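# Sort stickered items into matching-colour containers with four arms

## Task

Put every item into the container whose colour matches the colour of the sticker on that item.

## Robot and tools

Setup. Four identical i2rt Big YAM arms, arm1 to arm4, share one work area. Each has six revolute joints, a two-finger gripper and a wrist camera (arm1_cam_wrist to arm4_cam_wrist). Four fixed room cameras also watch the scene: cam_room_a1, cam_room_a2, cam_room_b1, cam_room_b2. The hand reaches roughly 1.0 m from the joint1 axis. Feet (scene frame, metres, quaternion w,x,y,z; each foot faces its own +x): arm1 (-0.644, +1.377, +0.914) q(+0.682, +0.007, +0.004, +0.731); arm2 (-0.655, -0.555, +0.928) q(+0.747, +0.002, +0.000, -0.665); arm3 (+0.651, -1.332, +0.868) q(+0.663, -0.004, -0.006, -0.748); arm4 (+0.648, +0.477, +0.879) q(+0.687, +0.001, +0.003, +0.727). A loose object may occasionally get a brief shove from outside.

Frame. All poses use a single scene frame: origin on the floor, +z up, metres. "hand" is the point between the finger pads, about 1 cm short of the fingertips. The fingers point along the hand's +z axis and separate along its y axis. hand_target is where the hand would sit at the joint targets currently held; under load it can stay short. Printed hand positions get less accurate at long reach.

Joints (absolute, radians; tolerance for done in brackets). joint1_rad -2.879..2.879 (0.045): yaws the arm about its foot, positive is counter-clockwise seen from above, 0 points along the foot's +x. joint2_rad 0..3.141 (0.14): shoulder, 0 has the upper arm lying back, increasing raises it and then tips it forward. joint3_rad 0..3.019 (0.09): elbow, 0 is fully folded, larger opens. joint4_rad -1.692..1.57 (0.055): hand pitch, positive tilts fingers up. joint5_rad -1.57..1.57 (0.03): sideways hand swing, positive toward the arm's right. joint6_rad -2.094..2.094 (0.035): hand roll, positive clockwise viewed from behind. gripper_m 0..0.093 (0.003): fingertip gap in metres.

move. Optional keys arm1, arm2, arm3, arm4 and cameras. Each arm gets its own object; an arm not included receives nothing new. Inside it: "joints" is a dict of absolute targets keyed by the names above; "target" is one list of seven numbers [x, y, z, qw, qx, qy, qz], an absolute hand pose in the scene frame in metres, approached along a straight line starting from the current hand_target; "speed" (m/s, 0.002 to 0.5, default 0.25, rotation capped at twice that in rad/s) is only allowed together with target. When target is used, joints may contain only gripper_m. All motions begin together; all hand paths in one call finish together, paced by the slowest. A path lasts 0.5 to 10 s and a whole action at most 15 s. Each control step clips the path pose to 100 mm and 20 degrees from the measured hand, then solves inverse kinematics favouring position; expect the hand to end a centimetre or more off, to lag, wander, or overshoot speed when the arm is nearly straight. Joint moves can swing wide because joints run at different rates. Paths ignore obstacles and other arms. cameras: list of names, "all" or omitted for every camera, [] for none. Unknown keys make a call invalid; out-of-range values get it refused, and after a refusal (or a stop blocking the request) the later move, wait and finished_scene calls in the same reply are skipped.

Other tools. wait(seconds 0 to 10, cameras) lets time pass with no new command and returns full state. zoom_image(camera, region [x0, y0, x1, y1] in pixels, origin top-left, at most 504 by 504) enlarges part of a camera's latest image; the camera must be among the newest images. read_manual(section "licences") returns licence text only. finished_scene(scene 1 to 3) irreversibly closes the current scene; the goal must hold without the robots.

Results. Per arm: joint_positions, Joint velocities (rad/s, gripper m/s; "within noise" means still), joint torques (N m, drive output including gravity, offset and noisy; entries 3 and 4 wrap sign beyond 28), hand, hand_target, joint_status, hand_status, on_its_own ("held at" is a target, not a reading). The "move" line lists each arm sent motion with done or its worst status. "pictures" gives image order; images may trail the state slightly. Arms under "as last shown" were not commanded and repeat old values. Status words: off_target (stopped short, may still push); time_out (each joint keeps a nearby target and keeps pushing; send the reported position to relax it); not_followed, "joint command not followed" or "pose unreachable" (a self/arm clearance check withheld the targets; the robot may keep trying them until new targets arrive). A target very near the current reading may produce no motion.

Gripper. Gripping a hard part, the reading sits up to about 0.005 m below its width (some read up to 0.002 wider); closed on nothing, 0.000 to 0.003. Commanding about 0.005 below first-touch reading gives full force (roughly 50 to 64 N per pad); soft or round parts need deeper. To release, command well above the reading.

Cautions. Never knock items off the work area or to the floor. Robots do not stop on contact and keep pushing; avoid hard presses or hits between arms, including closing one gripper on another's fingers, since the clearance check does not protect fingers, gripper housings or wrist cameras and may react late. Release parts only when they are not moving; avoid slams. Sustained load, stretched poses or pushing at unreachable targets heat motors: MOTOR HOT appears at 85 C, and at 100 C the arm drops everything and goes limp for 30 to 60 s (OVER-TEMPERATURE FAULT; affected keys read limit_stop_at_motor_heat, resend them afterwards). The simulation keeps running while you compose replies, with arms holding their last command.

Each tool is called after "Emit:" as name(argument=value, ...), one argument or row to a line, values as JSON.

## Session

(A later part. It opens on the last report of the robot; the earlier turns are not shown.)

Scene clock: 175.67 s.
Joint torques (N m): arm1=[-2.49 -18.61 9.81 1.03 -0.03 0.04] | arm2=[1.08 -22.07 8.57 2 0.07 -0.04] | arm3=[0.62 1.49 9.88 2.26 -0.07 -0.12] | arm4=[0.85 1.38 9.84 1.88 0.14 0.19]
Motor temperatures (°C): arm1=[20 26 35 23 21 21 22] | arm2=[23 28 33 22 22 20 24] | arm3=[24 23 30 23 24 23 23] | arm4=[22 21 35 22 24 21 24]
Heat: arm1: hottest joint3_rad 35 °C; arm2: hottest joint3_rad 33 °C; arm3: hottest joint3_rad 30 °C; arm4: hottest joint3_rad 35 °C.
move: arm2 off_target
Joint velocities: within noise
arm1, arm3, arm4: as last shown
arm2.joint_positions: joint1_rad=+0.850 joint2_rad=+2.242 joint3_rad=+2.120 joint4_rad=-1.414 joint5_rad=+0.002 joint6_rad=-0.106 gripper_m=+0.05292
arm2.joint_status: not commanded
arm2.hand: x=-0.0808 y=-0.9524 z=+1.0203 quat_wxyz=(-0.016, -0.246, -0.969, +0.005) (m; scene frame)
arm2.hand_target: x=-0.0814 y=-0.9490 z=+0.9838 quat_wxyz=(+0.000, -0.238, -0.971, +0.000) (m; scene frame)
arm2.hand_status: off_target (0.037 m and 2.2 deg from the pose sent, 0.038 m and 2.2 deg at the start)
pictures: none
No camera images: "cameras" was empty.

Emit:
move(
  arm1={"target": [-0.0779, 0.9871, 1.021, 0, 0.3015, 0.9535, 0], "speed": 0.05},
  arm2={"target": [-0.0808, -0.9524, 0.993, 0, 0.2385, 0.9711, 0], "speed": 0.05},
  cameras=["arm1_cam_wrist", "arm2_cam_wrist"],
)

Emit:
move(
  arm1={"joints": {"gripper_m": 0.052}},
  arm2={"joints": {"gripper_m": 0.058}},
  cameras=["arm1_cam_wrist", "arm2_cam_wrist"],
)

Scene clock: 203.20 s.
Joint torques (N m): arm1=[-1.85 -19.08 9.89 0.76 -0.04 0.14] | arm2=[0.67 -22.3 10.61 0.87 0.03 -0.08] | arm3=[0.5 1.26 9.85 2.28 -0.07 -0.11] | arm4=[0.5 0.97 9.89 1.94 0.14 0.15]
Motor temperatures (°C): arm1=[20 27 34 23 21 21 22] | arm2=[23 29 32 22 22 20 25] | arm3=[24 23 30 23 24 23 23] | arm4=[22 21 35 22 24 21 24]
Heat: arm1: hottest joint3_rad 34 °C; arm2: hottest joint3_rad 32 °C; arm3: hottest joint3_rad 30 °C; arm4: hottest joint3_rad 35 °C.
move: arm1 done; arm2 off_target
Joint velocities: within noise
arm1.joint_positions: joint1_rad=-2.245 joint2_rad=+2.199 joint3_rad=+2.129 joint4_rad=-1.479 joint5_rad=-0.005 joint6_rad=-0.004 gripper_m=+0.04349
arm1.joint_status: not commanded
arm1.hand: x=-0.0779 y=+0.9871 z=+1.0285 quat_wxyz=(-0.003, -0.296, -0.955, +0.002) (m; scene frame)
arm1.hand_target: x=-0.0780 y=+0.9872 z=+1.0209 quat_wxyz=(+0.000, -0.301, -0.953, +0.000) (m; scene frame)
arm1.hand_status: done (0.008 m and 0.8 deg from the pose sent, 0.008 m and 0.9 deg at the start)
arm2.joint_positions: joint1_rad=+0.850 joint2_rad=+2.242 joint3_rad=+2.119 joint4_rad=-1.409 joint5_rad=+0.002 joint6_rad=-0.106 gripper_m=+0.05292
arm2.joint_status: not commanded
arm2.hand: x=-0.0802 y=-0.9530 z=+1.0199 quat_wxyz=(-0.018, -0.246, -0.969, +0.006) (m; scene frame)
arm2.hand_target: x=-0.0815 y=-0.9519 z=+0.9935 quat_wxyz=(+0.000, -0.239, -0.971, +0.000) (m; scene frame)
arm2.hand_status: off_target (0.027 m and 2.3 deg from the pose sent, 0.027 m and 2.2 deg at the start)
arm3, arm4: as last shown
pictures: arm1_cam_wrist, arm2_cam_wrist
Images, in order (width x height): arm1_cam_wrist 672x504, arm2_cam_wrist 672x504.

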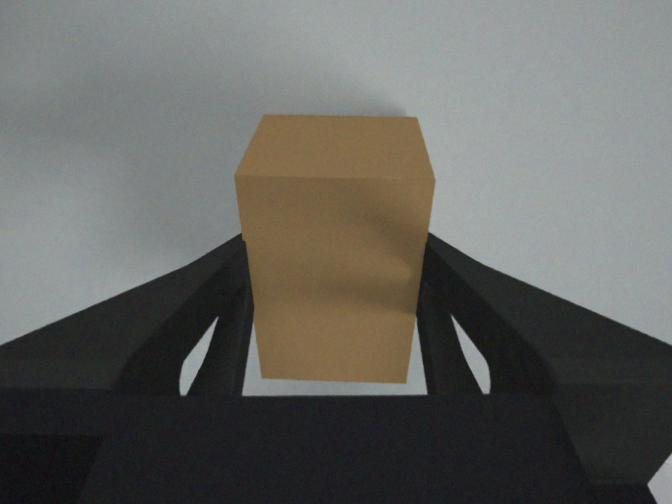

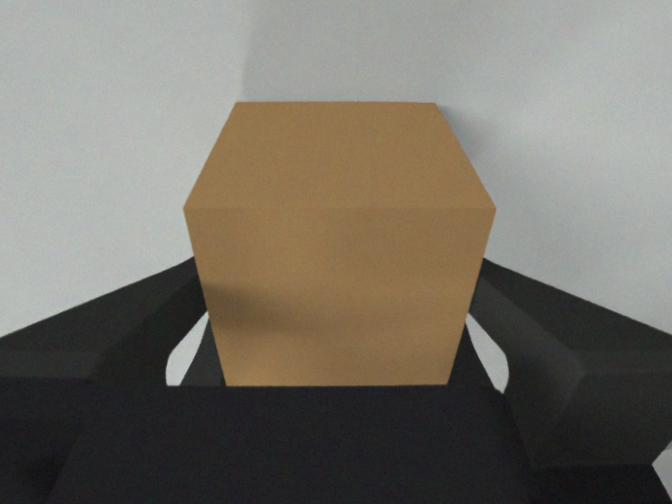

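Scene clock: 203.73 s.
Joint torques (N m): arm1=[-2.14 -18.73 10.4 0.66 -0.04 0.11] | arm2=[0.97 -22.36 10.62 0.81 0.02 -0.08] | arm3=[0.56 1.49 9.85 2.24 -0.08 -0.11] | arm4=[0.62 1.38 9.88 2.02 0.17 0.16]
Motor temperatures (°C): arm1=[20 27 34 23 21 21 22] | arm2=[23 29 32 22 22 20 25] | arm3=[24 23 30 23 24 23 23] | arm4=[22 21 35 22 24 21 24]
Heat: arm1: hottest joint3_rad 34 °C; arm2: hottest joint3_rad 32 °C; arm3: hottest joint3_rad 30 °C; arm4: hottest joint3_rad 35 °C.
move: arm1 done; arm2 done
Joint velocities: within noise
arm1.joint_positions: joint1_rad=-2.245 joint2_rad=+2.199 joint3_rad=+2.123 joint4_rad=-1.479 joint5_rad=-0.005 joint6_rad=-0.001 gripper_m=+0.05196
arm1.joint_status: all done
arm1.hand: x=-0.0793 y=+0.9880 z=+1.0263 quat_wxyz=(+0.000, -0.298, -0.955, +0.001) (m; scene frame)
arm1.hand_target: x=-0.0780 y=+0.9872 z=+1.0209 quat_wxyz=(+0.000, -0.301, -0.953, +0.000) (m; scene frame)
arm1.hand_status: not commanded
arm2.joint_positions: joint1_rad=+0.850 joint2_rad=+2.246 joint3_rad=+2.119 joint4_rad=-1.409 joint5_rad=+0.002 joint6_rad=-0.107 gripper_m=+0.05794
arm2.joint_status: all done
arm2.hand: x=-0.0803 y=-0.9529 z=+1.0176 quat_wxyz=(-0.016, -0.246, -0.969, +0.005) (m; scene frame)
arm2.hand_target: x=-0.0815 y=-0.9519 z=+0.9933 quat_wxyz=(+0.000, -0.239, -0.971, +0.000) (m; scene frame)
arm2.hand_status: not commanded
arm3, arm4: as last shown
pictures: arm1_cam_wrist, arm2_cam_wrist
Images, in order (width x height): arm1_cam_wrist 672x504, arm2_cam_wrist 672x504.

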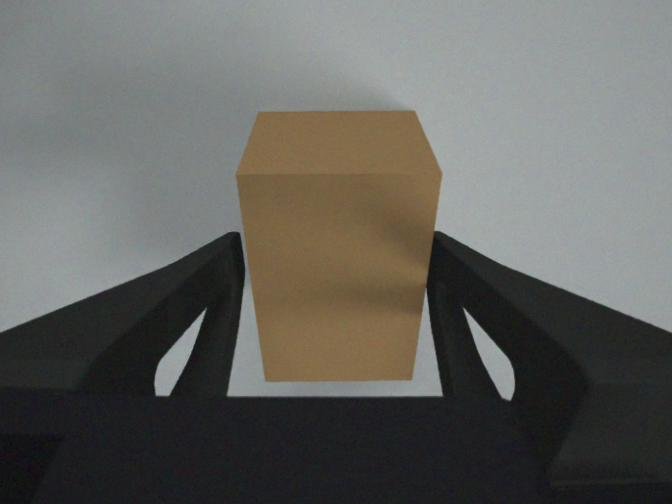

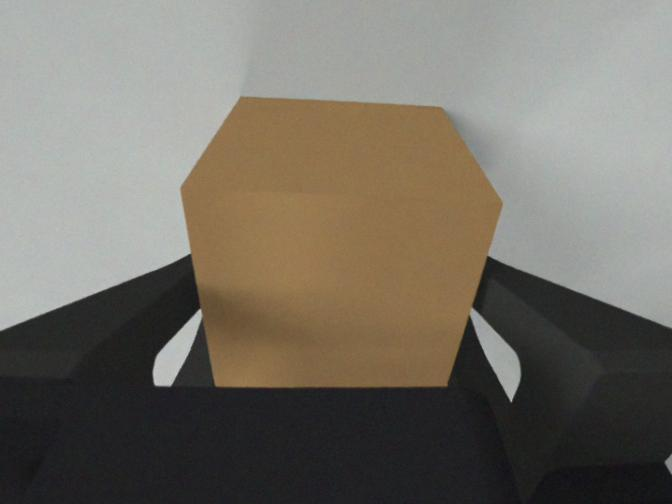

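Emit:
move(
  arm1={"joints": {"gripper_m": 0.09}},
  arm2={"joints": {"gripper_m": 0.09}},
  cameras=["arm1_cam_wrist", "arm2_cam_wrist"],
)

Emit:
move(
  arm1={"target": [-0.08, 0.985, 1.11, 0, 0.3015, 0.9535, 0], "speed": 0.15},
  arm2={"target": [-0.081, -0.952, 1.11, 0, 0.2385, 0.9711, 0], "speed": 0.15},
  cameras=["arm1_cam_wrist", "arm2_cam_wrist"],
)

Emit:
move(
  arm1={"target": [-0.43, 1.23, 1.16, 0, 0.3015, 0.9535, 0], "speed": 0.3},
  arm2={"target": [-0.445, -0.70, 1.16, 0, 0.2385, 0.9711, 0], "speed": 0.3},
  cameras=["cam_room_a1"],
)

Emit:
move(
  arm3={"target": [-0.011, -0.988, 1.128, 0.081, -0.9129, 0.2225, 0.3323], "speed": 0.25},
  arm4={"target": [0.0045, 0.9285, 1.114, 0.1226, -0.8709, 0.2754, 0.3878], "speed": 0.25},
  cameras=["arm3_cam_wrist", "arm4_cam_wrist"],
)

Scene clock: 213.10 s.
Joint torques (N m): arm1=[-1.9 -19.31 10.48 0.69 -0.01 0.13] | arm2=[0.85 -22.77 10.56 0.83 0.04 -0.07] | arm3=[0.73 1.38 9.88 2.25 -0.08 -0.11] | arm4=[1.03 1.03 9.81 1.96 0.17 0.17]
Motor temperatures (°C): arm1=[20 27 34 23 21 21 22] | arm2=[23 29 31 22 22 20 24] | arm3=[24 23 30 23 24 23 23] | arm4=[22 21 36 22 24 21 24]
Heat: arm1: hottest joint3_rad 34 °C; arm2: hottest joint3_rad 31 °C; arm3: hottest joint3_rad 30 °C; arm4: hottest joint3_rad 36 °C.
move: arm1 done; arm2 done
Joint velocities: within noise
arm1.joint_positions: joint1_rad=-2.245 joint2_rad=+2.199 joint3_rad=+2.123 joint4_rad=-1.479 joint5_rad=-0.005 joint6_rad=-0.001 gripper_m=+0.08994
arm1.joint_status: all done
arm1.hand: x=-0.0793 y=+0.9880 z=+1.0263 quat_wxyz=(+0.000, -0.298, -0.955, +0.001) (m; scene frame)
arm1.hand_target: x=-0.0780 y=+0.9872 z=+1.0209 quat_wxyz=(+0.000, -0.301, -0.954, +0.000) (m; scene frame)
arm1.hand_status: not commanded
arm2.joint_positions: joint1_rad=+0.850 joint2_rad=+2.246 joint3_rad=+2.119 joint4_rad=-1.409 joint5_rad=+0.002 joint6_rad=-0.107 gripper_m=+0.08990
arm2.joint_status: all done
arm2.hand: x=-0.0803 y=-0.9529 z=+1.0176 quat_wxyz=(-0.016, -0.246, -0.969, +0.005) (m; scene frame)
arm2.hand_target: x=-0.0815 y=-0.9519 z=+0.9933 quat_wxyz=(+0.000, -0.238, -0.971, +0.000) (m; scene frame)
arm2.hand_status: not commanded
arm3, arm4: as last shown
pictures: arm1_cam_wrist, arm2_cam_wrist
Images, in order (width x height): arm1_cam_wrist 672x504, arm2_cam_wrist 672x504.

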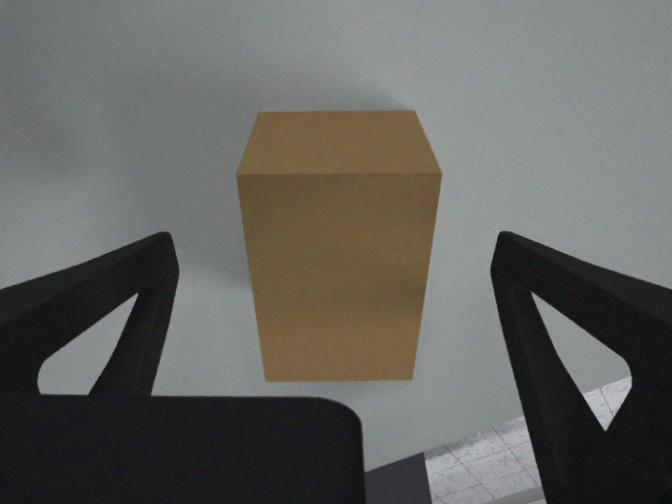

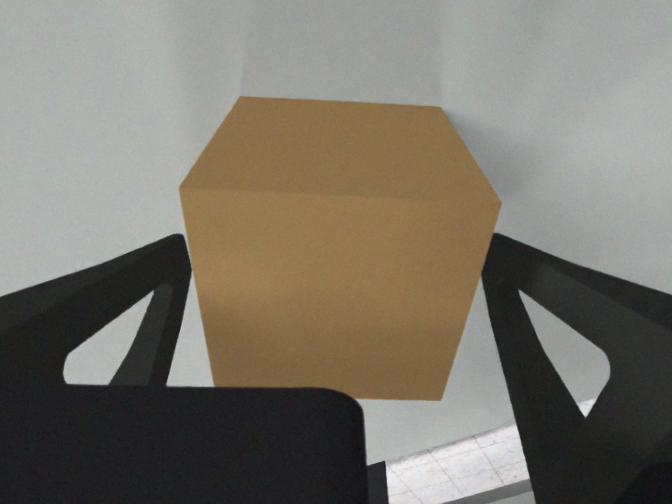

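Scene clock: 214.47 s.
Joint torques (N m): arm1=[-2.2 -19.49 15.04 -0.01 -0.03 0.06] | arm2=[0.85 -24.23 14.5 0.17 0.03 -0.06] | arm3=[0.67 1.44 9.87 2.26 -0.08 -0.11] | arm4=[1.26 0.67 9.95 2 0.11 0.16]
Motor temperatures (°C): arm1=[20 27 34 23 21 21 22] | arm2=[23 29 31 22 22 20 24] | arm3=[24 23 30 23 24 23 23] | arm4=[22 21 36 22 24 21 24]
Heat: arm1: hottest joint3_rad 34 °C; arm2: hottest joint3_rad 31 °C; arm3: hottest joint3_rad 30 °C; arm4: hottest joint3_rad 36 °C.
move: arm1 off_target; arm2 off_target
Joint velocities: within noise
arm1.joint_positions: joint1_rad=-2.245 joint2_rad=+2.199 joint3_rad=+2.294 joint4_rad=-1.686 joint5_rad=-0.005 joint6_rad=-0.001 gripper_m=+0.08994
arm1.joint_status: not commanded
arm1.hand: x=-0.0858 y=+0.9931 z=+1.0918 quat_wxyz=(+0.016, -0.298, -0.954, -0.004) (m; scene frame)
arm1.hand_target: x=-0.0808 y=+0.9856 z=+1.1099 quat_wxyz=(-0.003, -0.301, -0.954, +0.001) (m; scene frame)
arm1.hand_status: off_target (0.021 m and 2.0 deg from the pose sent, 0.084 m and 0.5 deg at the start; a joint's target at an end of its range on 15 of 41 steps)
arm2.joint_positions: joint1_rad=+0.850 joint2_rad=+2.246 joint3_rad=+2.339 joint4_rad=-1.670 joint5_rad=+0.002 joint6_rad=-0.107 gripper_m=+0.08990
arm2.joint_status: not commanded
arm2.hand: x=-0.0876 y=-0.9482 z=+1.1012 quat_wxyz=(+0.003, -0.246, -0.969, -0.002) (m; scene frame)
arm2.hand_target: x=-0.0815 y=-0.9516 z=+1.1098 quat_wxyz=(-0.006, -0.239, -0.971, +0.002) (m; scene frame)
arm2.hand_status: off_target (0.012 m and 0.9 deg from the pose sent, 0.092 m and 2.2 deg at the start; a joint's target at an end of its range on 17 of 41 steps)
arm3, arm4: as last shown
pictures: arm1_cam_wrist, arm2_cam_wrist
Images, in order (width x height): arm1_cam_wrist 672x504, arm2_cam_wrist 672x504.

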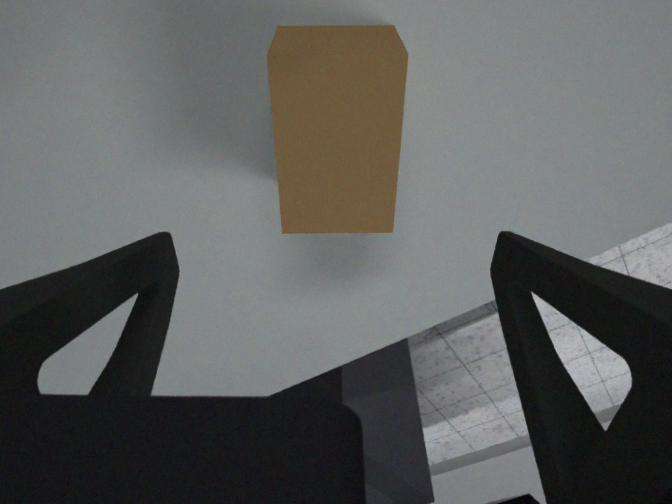

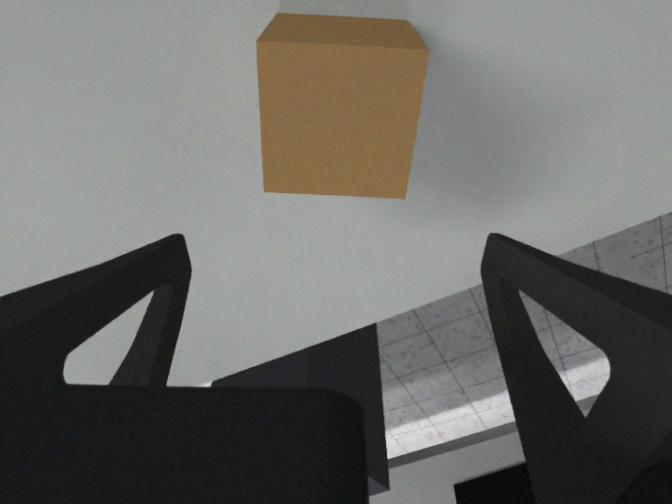

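Scene clock: 216.60 s.
Joint torques (N m): arm1=[-2.02 -1.49 10.56 0.23 -0.06 0.09] | arm2=[1.38 -5.19 9.68 0.38 0.04 0] | arm3=[0.56 1.38 9.91 2.26 -0.08 -0.12] | arm4=[0.79 1.38 9.84 1.85 0.14 0.15]
Motor temperatures (°C): arm1=[20 27 34 23 21 21 22] | arm2=[23 28 32 22 22 20 24] | arm3=[24 23 30 23 24 23 23] | arm4=[22 21 36 22 24 21 24]
Heat: arm1: hottest joint3_rad 34 °C; arm2: hottest joint3_rad 32 °C; arm3: hottest joint3_rad 30 °C; arm4: hottest joint3_rad 36 °C.
move: arm1 done; arm2 off_target
Joint velocities: within noise
arm1.joint_positions: joint1_rad=-2.245 joint2_rad=+0.981 joint3_rad=+1.017 joint4_rad=-1.577 joint5_rad=-0.005 joint6_rad=-0.001 gripper_m=+0.08994
arm1.joint_status: not commanded
arm1.hand: x=-0.4286 y=+1.2310 z=+1.1616 quat_wxyz=(-0.007, -0.298, -0.955, +0.003) (m; scene frame)
arm1.hand_target: x=-0.4300 y=+1.2300 z=+1.1601 quat_wxyz=(+0.000, -0.301, -0.953, +0.000) (m; scene frame)
arm1.hand_status: done (0.002 m and 1.0 deg from the pose sent, 0.423 m and 2.0 deg at the start)
arm2.joint_positions: joint1_rad=+0.850 joint2_rad=+0.986 joint3_rad=+0.989 joint4_rad=-1.541 joint5_rad=+0.002 joint6_rad=-0.107 gripper_m=+0.08990
arm2.joint_status: not commanded
arm2.hand: x=-0.4423 y=-0.7041 z=+1.1675 quat_wxyz=(-0.016, -0.246, -0.969, +0.005) (m; scene frame)
arm2.hand_target: x=-0.4451 y=-0.7000 z=+1.1602 quat_wxyz=(+0.000, -0.238, -0.971, +0.000) (m; scene frame)
arm2.hand_status: off_target (0.009 m and 2.1 deg from the pose sent, 0.439 m and 0.9 deg at the start)
arm3, arm4: as last shown
pictures: cam_room_a1
Images, in order (width x height): cam_room_a1 672x504.

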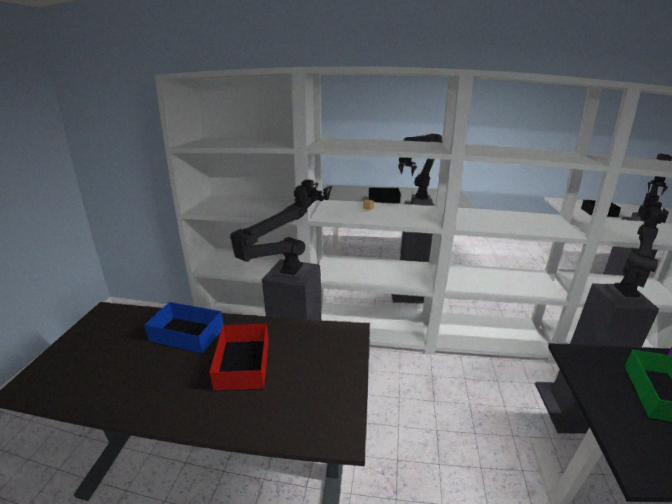

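Scene clock: 219.87 s.
Joint torques (N m): arm1=[-2.37 -1.85 10.59 0.28 0.01 0.06] | arm2=[1.32 -5.07 9.69 0.34 0.04 0] | arm3=[1.38 -21.89 14.6 0.87 0.11 -0.11] | arm4=[0.5 -22.24 13.24 0.8 0.21 0.16]
Motor temperatures (°C): arm1=[20 27 34 23 21 21 22] | arm2=[23 28 32 22 22 20 24] | arm3=[24 23 30 23 24 23 23] | arm4=[22 22 36 22 24 21 24]
Heat: arm1: hottest joint3_rad 34 °C; arm2: hottest joint3_rad 32 °C; arm3: hottest joint3_rad 30 °C; arm4: hottest joint3_rad 36 °C.
move: arm3 off_target; arm4 off_target
Joint velocities: within noise
arm1, arm2: as last shown
arm3.joint_positions: joint1_rad=-1.920 joint2_rad=+1.873 joint3_rad=+1.774 joint4_rad=-0.810 joint5_rad=+0.011 joint6_rad=+0.004 gripper_m=+0.09402
arm3.joint_status: not commanded
arm3.hand: x=+0.0003 y=-0.9955 z=+1.1023 quat_wxyz=(+0.074, -0.920, +0.226, +0.313) (m; scene frame)
arm3.hand_target: x=-0.0096 y=-0.9888 z=+1.1281 quat_wxyz=(+0.081, -0.913, +0.222, +0.333) (m; scene frame)
arm3.hand_status: off_target (0.029 m and 2.5 deg from the pose sent, 0.487 m and 71.2 deg at the start)
arm4.joint_positions: joint1_rad=+0.909 joint2_rad=+1.933 joint3_rad=+1.738 joint4_rad=-0.567 joint5_rad=+0.004 joint6_rad=-0.012 gripper_m=+0.09402
arm4.joint_status: not commanded
arm4.hand: x=+0.0146 y=+0.9183 z=+1.0975 quat_wxyz=(-0.119, +0.878, -0.270, -0.376) (m; scene frame)
arm4.hand_target: x=+0.0055 y=+0.9277 z=+1.1141 quat_wxyz=(-0.123, +0.871, -0.275, -0.388) (m; scene frame)
arm4.hand_status: off_target (0.022 m and 1.7 deg from the pose sent, 0.533 m and 62.9 deg at the start)
pictures: arm3_cam_wrist, arm4_cam_wrist
Images, in order (width x height): arm3_cam_wrist 672x504, arm4_cam_wrist 672x504.

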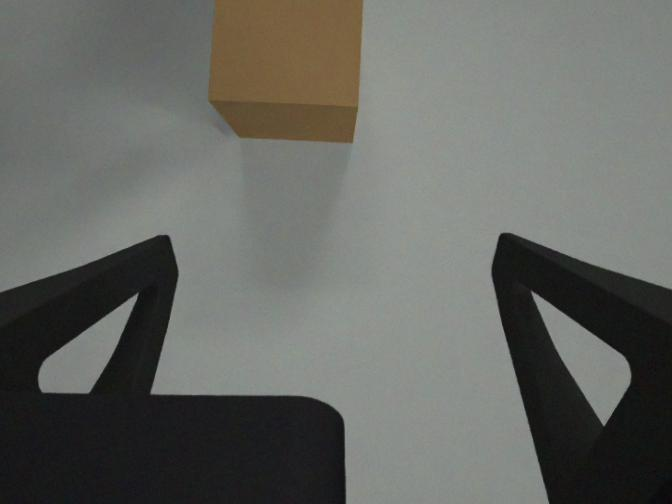

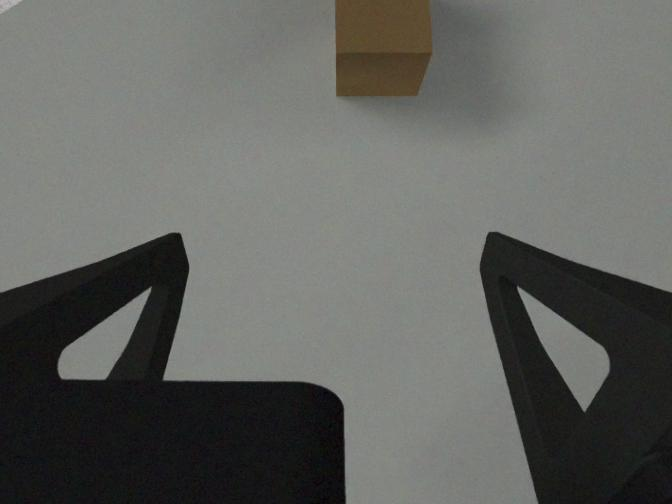

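Emit:
move(
  arm3={"target": [-0.063, -0.981, 1.086, 0.0772, -0.9154, 0.2122, 0.3332], "speed": 0.1},
  arm4={"target": [-0.051, 0.990, 1.077, 0.1257, -0.8688, 0.2823, 0.3868], "speed": 0.1},
  cameras=["arm3_cam_wrist", "arm4_cam_wrist"],
)

Scene clock: 225.80 s.
Joint torques (N m): arm1=[-2.32 -1.9 10.73 0.16 -0.05 0.02] | arm2=[1.26 -5.13 9.65 0.36 0.04 0] | arm3=[2.37 -22.71 14.6 1.8 0.07 -0.12] | arm4=[0.79 -25.17 13.5 0.68 0.02 0.11]
Motor temperatures (°C): arm1=[20 27 34 23 21 21 22] | arm2=[23 28 32 22 22 20 24] | arm3=[24 23 32 23 24 23 23] | arm4=[22 22 37 22 24 21 24]
Heat: arm1: hottest joint3_rad 34 °C; arm2: hottest joint3_rad 32 °C; arm3: hottest joint3_rad 32 °C; arm4: hottest joint3_rad 37 °C.
move: arm3 off_target; arm4 off_target
Joint velocities: within noise
arm1, arm2: as last shown
arm3.joint_positions: joint1_rad=-1.914 joint2_rad=+2.015 joint3_rad=+1.902 joint4_rad=-0.806 joint5_rad=+0.011 joint6_rad=+0.004 gripper_m=+0.09402
arm3.joint_status: not commanded
arm3.hand: x=-0.0410 y=-0.9803 z=+1.0667 quat_wxyz=(+0.072, -0.922, +0.223, +0.309) (m; scene frame)
arm3.hand_target: x=-0.0612 y=-0.9821 z=+1.0861 quat_wxyz=(+0.077, -0.915, +0.212, +0.333) (m; scene frame)
arm3.hand_status: off_target (0.029 m and 3.2 deg from the pose sent, 0.067 m and 2.9 deg at the start)
arm4.joint_positions: joint1_rad=+0.889 joint2_rad=+2.182 joint3_rad=+2.070 joint4_rad=-0.636 joint5_rad=+0.004 joint6_rad=-0.012 gripper_m=+0.09402
arm4.joint_status: not commanded
arm4.hand: x=-0.0434 y=+0.9793 z=+1.0720 quat_wxyz=(-0.125, +0.873, -0.278, -0.381) (m; scene frame)
arm4.hand_target: x=-0.0503 y=+0.9894 z=+1.0772 quat_wxyz=(-0.126, +0.868, -0.282, -0.388) (m; scene frame)
arm4.hand_status: off_target (0.014 m and 1.0 deg from the pose sent, 0.099 m and 2.3 deg at the start)
pictures: arm3_cam_wrist, arm4_cam_wrist
Images, in order (width x height): arm3_cam_wrist 672x504, arm4_cam_wrist 672x504.

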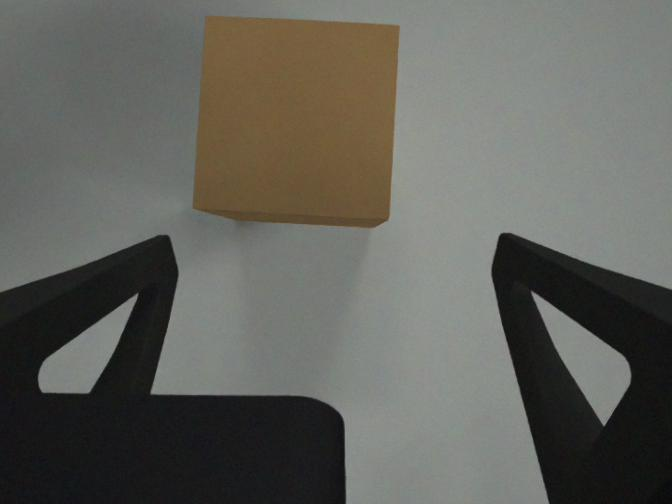

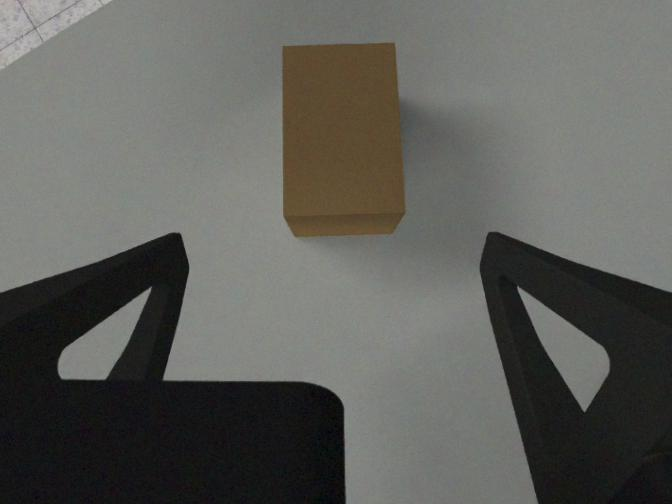

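Emit:
move(
  arm3={"target": [-0.096, -0.973, 1.06, 0.0772, -0.9154, 0.2122, 0.3332], "speed": 0.08},
  arm4={"target": [-0.080, 1.017, 1.05, 0.1257, -0.8688, 0.2823, 0.3868], "speed": 0.08},
  cameras=["arm3_cam_wrist", "arm4_cam_wrist"],
)

Scene clock: 233.90 s.
Joint torques (N m): arm1=[-2.61 -1.32 10.52 0.13 -0.05 0.06] | arm2=[1.32 -5.13 9.68 0.34 0.03 0] | arm3=[2.37 -24.7 14.57 1.43 0.12 -0.05] | arm4=[0.38 -26.93 13.56 0.66 -0.07 0.09]
Motor temperatures (°C): arm1=[20 26 33 23 21 21 22] | arm2=[23 27 32 22 22 20 24] | arm3=[24 24 33 23 24 23 23] | arm4=[22 24 39 22 24 21 24]
Heat: arm1: hottest joint3_rad 33 °C; arm2: hottest joint3_rad 32 °C; arm3: hottest joint3_rad 33 °C; arm4: hottest joint3_rad 39 °C.
move: arm3 off_target; arm4 off_target
Joint velocities: within noise
arm1, arm2: as last shown
arm3.joint_positions: joint1_rad=-1.904 joint2_rad=+2.131 joint3_rad=+2.021 joint4_rad=-0.802 joint5_rad=+0.016 joint6_rad=+0.004 gripper_m=+0.09402
arm3.joint_status: not commanded
arm3.hand: x=-0.0763 y=-0.9707 z=+1.0406 quat_wxyz=(+0.073, -0.922, +0.219, +0.311) (m; scene frame)
arm3.hand_target: x=-0.0944 y=-0.9740 z=+1.0604 quat_wxyz=(+0.077, -0.915, +0.212, +0.334) (m; scene frame)
arm3.hand_status: off_target (0.028 m and 2.7 deg from the pose sent, 0.056 m and 3.2 deg at the start)
arm4.joint_positions: joint1_rad=+0.885 joint2_rad=+2.343 joint3_rad=+2.284 joint4_rad=-0.690 joint5_rad=+0.001 joint6_rad=-0.012 gripper_m=+0.09402
arm4.joint_status: not commanded
arm4.hand: x=-0.0752 y=+1.0062 z=+1.0454 quat_wxyz=(-0.124, +0.873, -0.280, -0.381) (m; scene frame)
arm4.hand_target: x=-0.0792 y=+1.0165 z=+1.0499 quat_wxyz=(-0.126, +0.869, -0.282, -0.388) (m; scene frame)
arm4.hand_status: off_target (0.013 m and 0.9 deg from the pose sent, 0.057 m and 1.0 deg at the start)
pictures: arm3_cam_wrist, arm4_cam_wrist
Images, in order (width x height): arm3_cam_wrist 672x504, arm4_cam_wrist 672x504.

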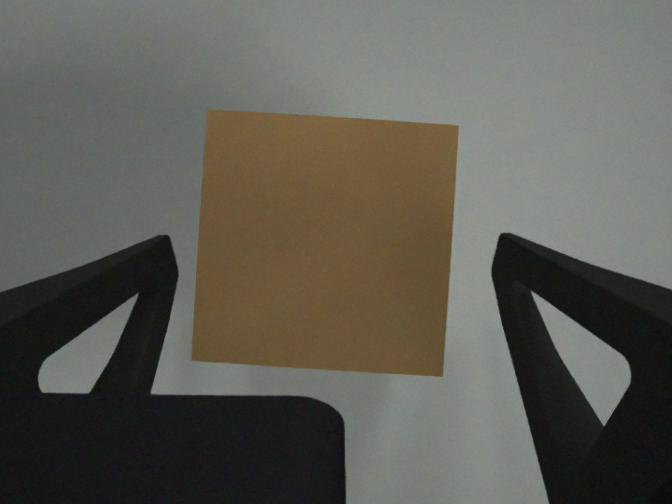

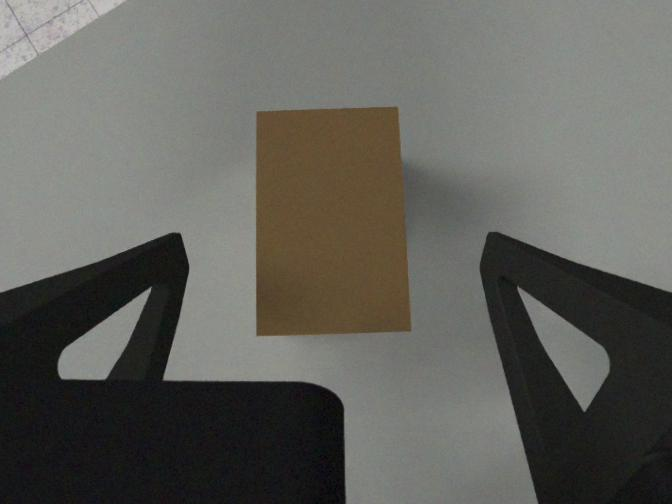

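Emit:
move(
  arm3={"target": [-0.099, -0.973, 1.046, 0.0772, -0.9154, 0.2122, 0.3332], "speed": 0.06},
  arm4={"target": [-0.088, 1.019, 1.031, 0.1257, -0.8688, 0.2823, 0.3868], "speed": 0.06},
  cameras=["arm3_cam_wrist", "arm4_cam_wrist"],
)

Scene clock: 237.83 s.
Joint torques (N m): arm1=[-2.08 -1.79 10.77 0.23 -0.03 0.05] | arm2=[1.38 -5.13 9.66 0.32 0.04 0] | arm3=[2.61 -24.41 13.64 1.91 0.12 -0.04] | arm4=[0.67 -26.81 13.53 1.39 0.03 0.11]
Motor temperatures (°C): arm1=[20 26 33 23 21 21 22] | arm2=[23 27 32 22 22 20 24] | arm3=[24 25 34 23 24 23 23] | arm4=[22 24 40 22 24 21 24]
Heat: arm1: hottest joint3_rad 33 °C; arm2: hottest joint3_rad 32 °C; arm3: hottest joint3_rad 34 °C; arm4: hottest joint3_rad 40 °C.
move: arm3 off_target; arm4 off_target
Joint velocities: within noise
arm1, arm2: as last shown
arm3.joint_positions: joint1_rad=-1.904 joint2_rad=+2.139 joint3_rad=+2.021 joint4_rad=-0.787 joint5_rad=+0.017 joint6_rad=+0.004 gripper_m=+0.09402
arm3.joint_status: not commanded
arm3.hand: x=-0.0792 y=-0.9692 z=+1.0362 quat_wxyz=(+0.075, -0.921, +0.219, +0.314) (m; scene frame)
arm3.hand_target: x=-0.0978 y=-0.9738 z=+1.0461 quat_wxyz=(+0.077, -0.915, +0.212, +0.333) (m; scene frame)
arm3.hand_status: off_target (0.022 m and 2.4 deg from the pose sent, 0.024 m and 2.8 deg at the start)
arm4.joint_positions: joint1_rad=+0.885 joint2_rad=+2.375 joint3_rad=+2.299 joint4_rad=-0.690 joint5_rad=+0.001 joint6_rad=-0.012 gripper_m=+0.09402
arm4.joint_status: not commanded
arm4.hand: x=-0.0784 y=+1.0084 z=+1.0257 quat_wxyz=(-0.122, +0.876, -0.281, -0.373) (m; scene frame)
arm4.hand_target: x=-0.0868 y=+1.0182 z=+1.0310 quat_wxyz=(-0.126, +0.869, -0.282, -0.387) (m; scene frame)
arm4.hand_status: off_target (0.015 m and 1.8 deg from the pose sent, 0.023 m and 0.9 deg at the start)
pictures: arm3_cam_wrist, arm4_cam_wrist
Images, in order (width x height): arm3_cam_wrist 672x504, arm4_cam_wrist 672x504.

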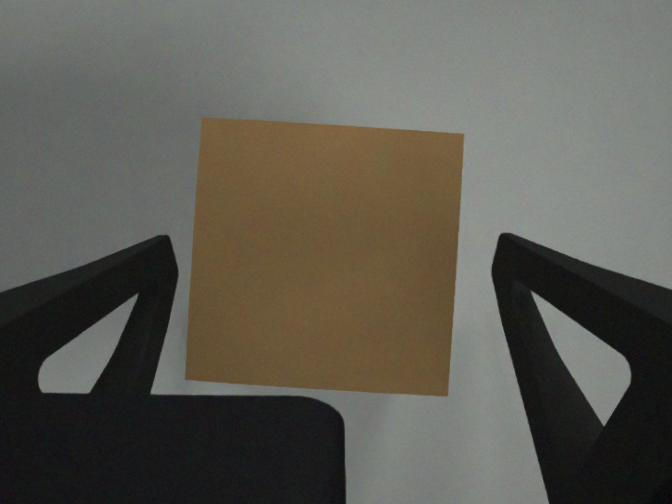

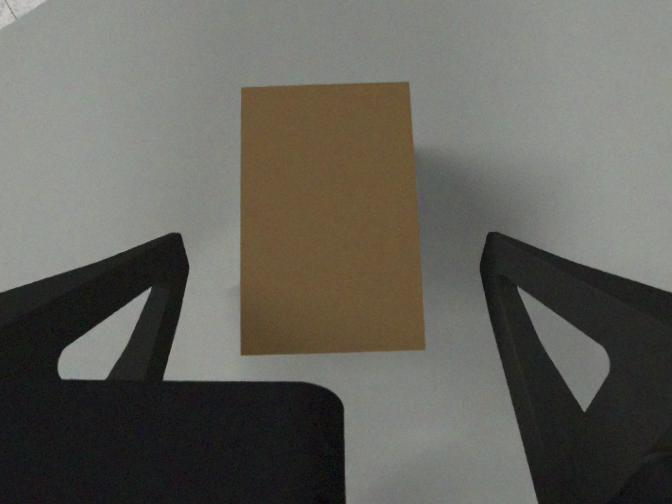

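Emit:
move(
  arm3={"target": [-0.108, -0.975, 1.036, 0.0772, -0.9154, 0.2122, 0.3332], "speed": 0.06},
  cameras=["arm3_cam_wrist"],
)

Emit:
move(
  arm3={"joints": {"gripper_m": 0.039}},
  arm4={"joints": {"gripper_m": 0.03}},
  cameras=["arm3_cam_wrist", "arm4_cam_wrist"],
)

Scene clock: 246.50 s.
Joint torques (N m): arm1=[-2.37 -1.67 10.71 0.1 -0.02 0.07] | arm2=[1.38 -5.13 9.72 0.32 0.04 0] | arm3=[2.32 -23.88 14.32 1.83 0.11 0.01] | arm4=[0.79 -26.99 13.67 1.29 0.06 0.07]
Motor temperatures (°C): arm1=[20 26 33 23 21 21 22] | arm2=[23 27 32 22 22 20 23] | arm3=[24 25 34 23 24 23 23] | arm4=[22 25 42 22 24 21 24]
Heat: arm1: hottest joint3_rad 33 °C; arm2: hottest joint3_rad 32 °C; arm3: hottest joint3_rad 34 °C; arm4: hottest joint3_rad 42 °C.
move: arm3 off_target
Joint velocities: within noise
arm1, arm2, arm4: as last shown
arm3.joint_positions: joint1_rad=-1.896 joint2_rad=+2.162 joint3_rad=+2.030 joint4_rad=-0.777 joint5_rad=+0.022 joint6_rad=+0.006 gripper_m=+0.09400
arm3.joint_status: not commanded
arm3.hand: x=-0.0863 y=-0.9722 z=+1.0246 quat_wxyz=(+0.075, -0.922, +0.218, +0.313) (m; scene frame)
arm3.hand_target: x=-0.1065 y=-0.9760 z=+1.0362 quat_wxyz=(+0.077, -0.915, +0.212, +0.334) (m; scene frame)
arm3.hand_status: off_target (0.025 m and 2.5 deg from the pose sent, 0.029 m and 2.4 deg at the start)
arm4.joint_positions: joint1_rad=+0.885 joint2_rad=+2.375 joint3_rad=+2.300 joint4_rad=-0.690 joint5_rad=+0.001 joint6_rad=-0.012 gripper_m=+0.09402
arm4.hand: x=-0.0785 y=+1.0085 z=+1.0262 quat_wxyz=(-0.122, +0.876, -0.281, -0.374) (m; scene frame)
pictures: arm3_cam_wrist
Images, in order (width x height): arm3_cam_wrist 672x504.

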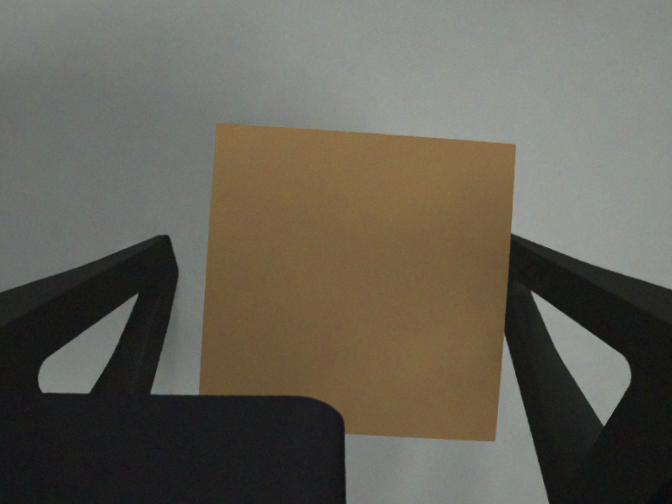

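Scene clock: 247.13 s.
Joint torques (N m): arm1=[-1.73 -1.49 10.71 0.1 -0.06 0.06] | arm2=[1.44 -5.19 9.68 0.32 0.03 -0.01] | arm3=[2.61 -24.23 14.42 1.77 0.11 0] | arm4=[0.38 -27.05 13.57 1.33 0.09 0.09]
Motor temperatures (°C): arm1=[20 26 33 23 21 21 22] | arm2=[23 27 32 22 22 20 23] | arm3=[24 25 35 23 24 23 23] | arm4=[22 25 42 22 24 21 24]
Heat: arm1: hottest joint3_rad 33 °C; arm2: hottest joint3_rad 32 °C; arm3: hottest joint3_rad 35 °C; arm4: hottest joint3_rad 42 °C.
move: arm3 off_target; arm4 off_target
Joint velocities: within noise
arm1, arm2: as last shown
arm3.joint_positions: joint1_rad=-1.895 joint2_rad=+2.162 joint3_rad=+2.030 joint4_rad=-0.777 joint5_rad=+0.022 joint6_rad=+0.007 gripper_m=+0.05288
arm3.joint_status: gripper_m off_target (ended at +0.05291, target +0.03900)
arm3.hand: x=-0.0867 y=-0.9731 z=+1.0246 quat_wxyz=(+0.075, -0.922, +0.217, +0.313) (m; scene frame)
arm3.hand_target: x=-0.1064 y=-0.9759 z=+1.0362 quat_wxyz=(+0.077, -0.915, +0.212, +0.333) (m; scene frame)
arm3.hand_status: not commanded
arm4.joint_positions: joint1_rad=+0.885 joint2_rad=+2.375 joint3_rad=+2.301 joint4_rad=-0.690 joint5_rad=+0.001 joint6_rad=-0.012 gripper_m=+0.04460
arm4.joint_status: gripper_m off_target (ended at +0.04462, target +0.03000)
arm4.hand: x=-0.0786 y=+1.0085 z=+1.0266 quat_wxyz=(-0.122, +0.875, -0.281, -0.374) (m; scene frame)
arm4.hand_target: x=-0.0868 y=+1.0182 z=+1.0311 quat_wxyz=(-0.126, +0.869, -0.282, -0.387) (m; scene frame)
arm4.hand_status: not commanded
pictures: arm3_cam_wrist, arm4_cam_wrist
Images, in order (width x height): arm3_cam_wrist 672x504, arm4_cam_wrist 672x504.

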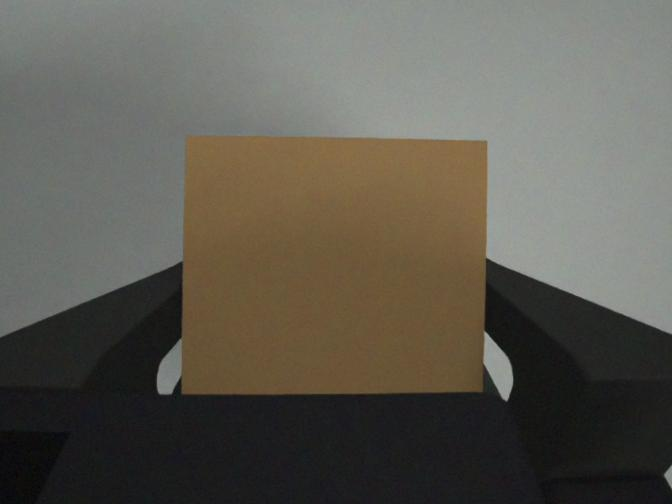

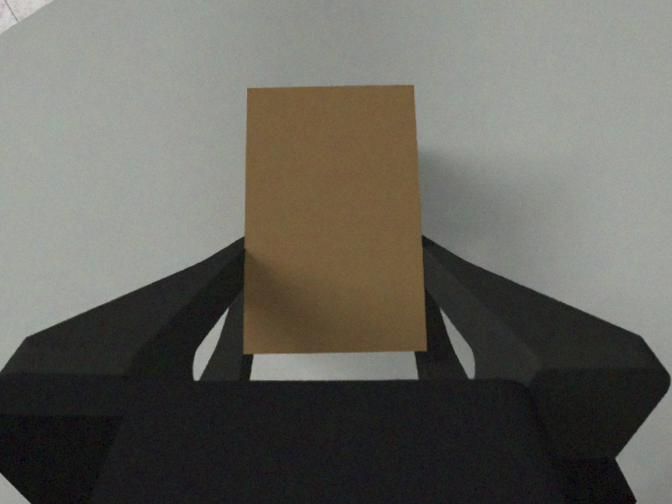

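Emit:
move(
  arm3={"target": [-0.095, -0.970, 1.12, 0.0772, -0.9154, 0.2122, 0.3332], "speed": 0.12},
  arm4={"target": [-0.083, 1.012, 1.11, 0.1257, -0.8688, 0.2823, 0.3868], "speed": 0.12},
  cameras=["arm3_cam_wrist", "arm4_cam_wrist"],
)

Emit:
move(
  arm3={"target": [0.356, -1.183, 1.18, 0.0772, -0.9154, 0.2122, 0.3332], "speed": 0.25},
  arm4={"target": [0.381, 0.671, 1.18, 0.1257, -0.8688, 0.2823, 0.3868], "speed": 0.25},
  cameras=["arm3_cam_wrist", "arm4_cam_wrist"],
)

Scene clock: 255.20 s.
Joint torques (N m): arm1=[-2.2 -1.61 10.65 0.05 0.01 0.05] | arm2=[1.38 -5.25 9.72 0.34 0.04 0] | arm3=[1.85 -28.16 14.74 0.96 -0.07 -0.11] | arm4=[0.85 -29.1 13.5 0.79 0.17 0.12]
Motor temperatures (°C): arm1=[20 25 33 23 21 21 22] | arm2=[23 27 32 22 22 20 23] | arm3=[24 25 35 23 24 23 24] | arm4=[22 27 44 22 24 21 25]
Heat: arm1: hottest joint3_rad 33 °C; arm2: hottest joint3_rad 32 °C; arm3: hottest joint3_rad 35 °C; arm4: hottest joint3_rad 44 °C.
move: arm3 off_target; arm4 off_target
Joint velocities: within noise
arm1, arm2: as last shown
arm3.joint_positions: joint1_rad=-1.895 joint2_rad=+2.162 joint3_rad=+2.176 joint4_rad=-0.948 joint5_rad=+0.019 joint6_rad=+0.007 gripper_m=+0.05295
arm3.joint_status: not commanded
arm3.hand: x=-0.0854 y=-0.9736 z=+1.0762 quat_wxyz=(+0.071, -0.926, +0.218, +0.301) (m; scene frame)
arm3.hand_target: x=-0.0928 y=-0.9710 z=+1.1198 quat_wxyz=(+0.077, -0.915, +0.212, +0.334) (m; scene frame)
arm3.hand_status: off_target (0.045 m and 4.0 deg from the pose sent, 0.096 m and 2.5 deg at the start)
arm4.joint_positions: joint1_rad=+0.885 joint2_rad=+2.375 joint3_rad=+2.461 joint4_rad=-0.860 joint5_rad=+0.001 joint6_rad=-0.012 gripper_m=+0.04460
arm4.joint_status: not commanded
arm4.hand: x=-0.0767 y=+1.0076 z=+1.0860 quat_wxyz=(-0.121, +0.877, -0.281, -0.370) (m; scene frame)
arm4.hand_target: x=-0.0818 y=+1.0111 z=+1.1098 quat_wxyz=(-0.126, +0.869, -0.282, -0.388) (m; scene frame)
arm4.hand_status: off_target (0.025 m and 2.2 deg from the pose sent, 0.084 m and 1.7 deg at the start)
pictures: arm3_cam_wrist, arm4_cam_wrist
Images, in order (width x height): arm3_cam_wrist 672x504, arm4_cam_wrist 672x504.

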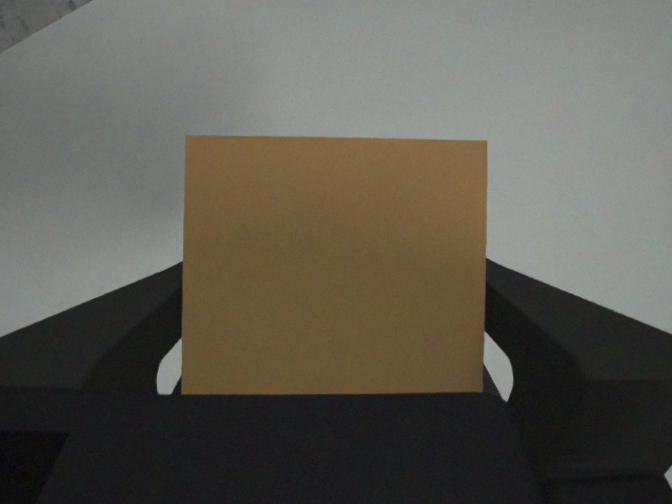

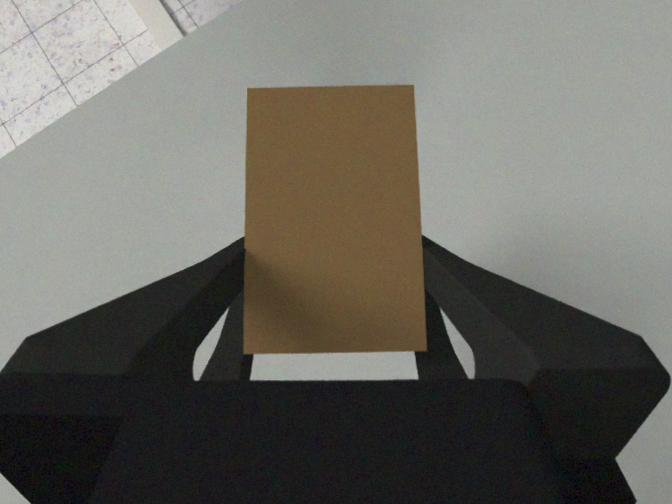

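Scene clock: 258.20 s.
Joint torques (N m): arm1=[-2.37 -0.97 10.71 0.18 -0.03 0.07] | arm2=[1.32 -5.13 9.68 0.34 0.03 0] | arm3=[1.32 -2.32 9.55 1.1 -0.07 -0.12] | arm4=[1.73 -1.79 9.76 0.79 0.22 0.16]
Motor temperatures (°C): arm1=[20 25 33 23 21 21 22] | arm2=[23 26 32 22 22 20 23] | arm3=[24 25 35 23 24 23 24] | arm4=[22 26 43 22 24 21 25]
Heat: arm1: hottest joint3_rad 33 °C; arm2: hottest joint3_rad 32 °C; arm3: hottest joint3_rad 35 °C; arm4: hottest joint3_rad 43 °C.
move: arm3 done; arm4 done
Joint velocities: within noise
arm1.joint_positions: joint1_rad=-2.245 joint2_rad=+0.981 joint3_rad=+1.017 joint4_rad=-1.577 joint5_rad=-0.005 joint6_rad=-0.001 gripper_m=+0.08994
arm1.joint_status: not commanded
arm1.hand: x=-0.4286 y=+1.2310 z=+1.1616 quat_wxyz=(-0.007, -0.298, -0.955, +0.003) (m; scene frame)
arm1.hand_target: x=-0.4300 y=+1.2300 z=+1.1601 quat_wxyz=(+0.000, -0.301, -0.953, +0.000) (m; scene frame)
arm1.hand_status: not commanded
arm2.joint_positions: joint1_rad=+0.850 joint2_rad=+0.986 joint3_rad=+0.989 joint4_rad=-1.541 joint5_rad=+0.002 joint6_rad=-0.107 gripper_m=+0.08990
arm2.joint_status: not commanded
arm2.hand: x=-0.4423 y=-0.7041 z=+1.1675 quat_wxyz=(-0.016, -0.246, -0.969, +0.005) (m; scene frame)
arm2.hand_target: x=-0.4451 y=-0.7000 z=+1.1602 quat_wxyz=(+0.000, -0.238, -0.971, +0.000) (m; scene frame)
arm2.hand_status: not commanded
arm3.joint_positions: joint1_rad=-1.895 joint2_rad=+0.747 joint3_rad=+0.922 joint4_rad=-1.027 joint5_rad=+0.017 joint6_rad=+0.007 gripper_m=+0.05296
arm3.joint_status: not commanded
arm3.hand: x=+0.3558 y=-1.1829 z=+1.1847 quat_wxyz=(+0.078, -0.912, +0.215, +0.340) (m; scene frame)
arm3.hand_target: x=+0.3560 y=-1.1830 z=+1.1800 quat_wxyz=(+0.077, -0.915, +0.212, +0.333) (m; scene frame)
arm3.hand_status: done (0.005 m and 0.9 deg from the pose sent, 0.499 m and 4.0 deg at the start)
arm4.joint_positions: joint1_rad=+0.893 joint2_rad=+0.668 joint3_rad=+0.790 joint4_rad=-0.843 joint5_rad=+0.011 joint6_rad=-0.008 gripper_m=+0.04460
arm4.joint_status: not commanded
arm4.hand: x=+0.3821 y=+0.6727 z=+1.1821 quat_wxyz=(-0.130, +0.867, -0.278, -0.392) (m; scene frame)
arm4.hand_target: x=+0.3810 y=+0.6710 z=+1.1800 quat_wxyz=(-0.126, +0.869, -0.282, -0.387) (m; scene frame)
arm4.hand_status: done (0.003 m and 0.9 deg from the pose sent, 0.576 m and 2.2 deg at the start)
pictures: arm3_cam_wrist, arm4_cam_wrist
Images, in order (width x height): arm3_cam_wrist 672x504, arm4_cam_wrist 672x504.

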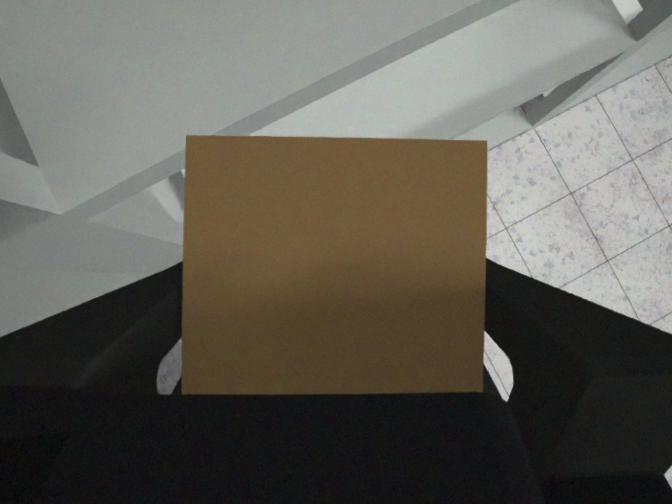

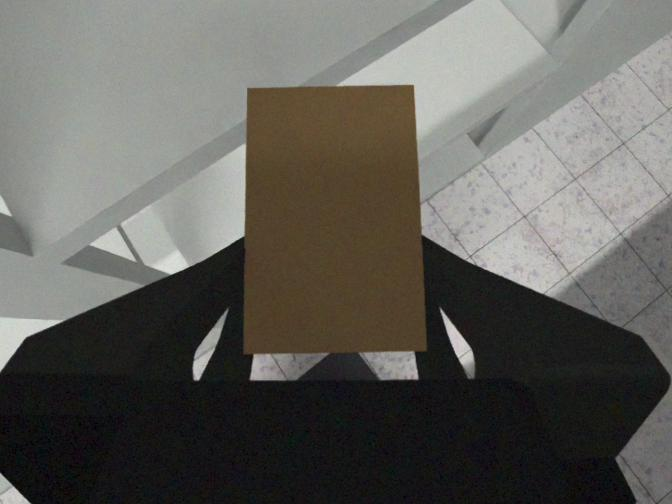

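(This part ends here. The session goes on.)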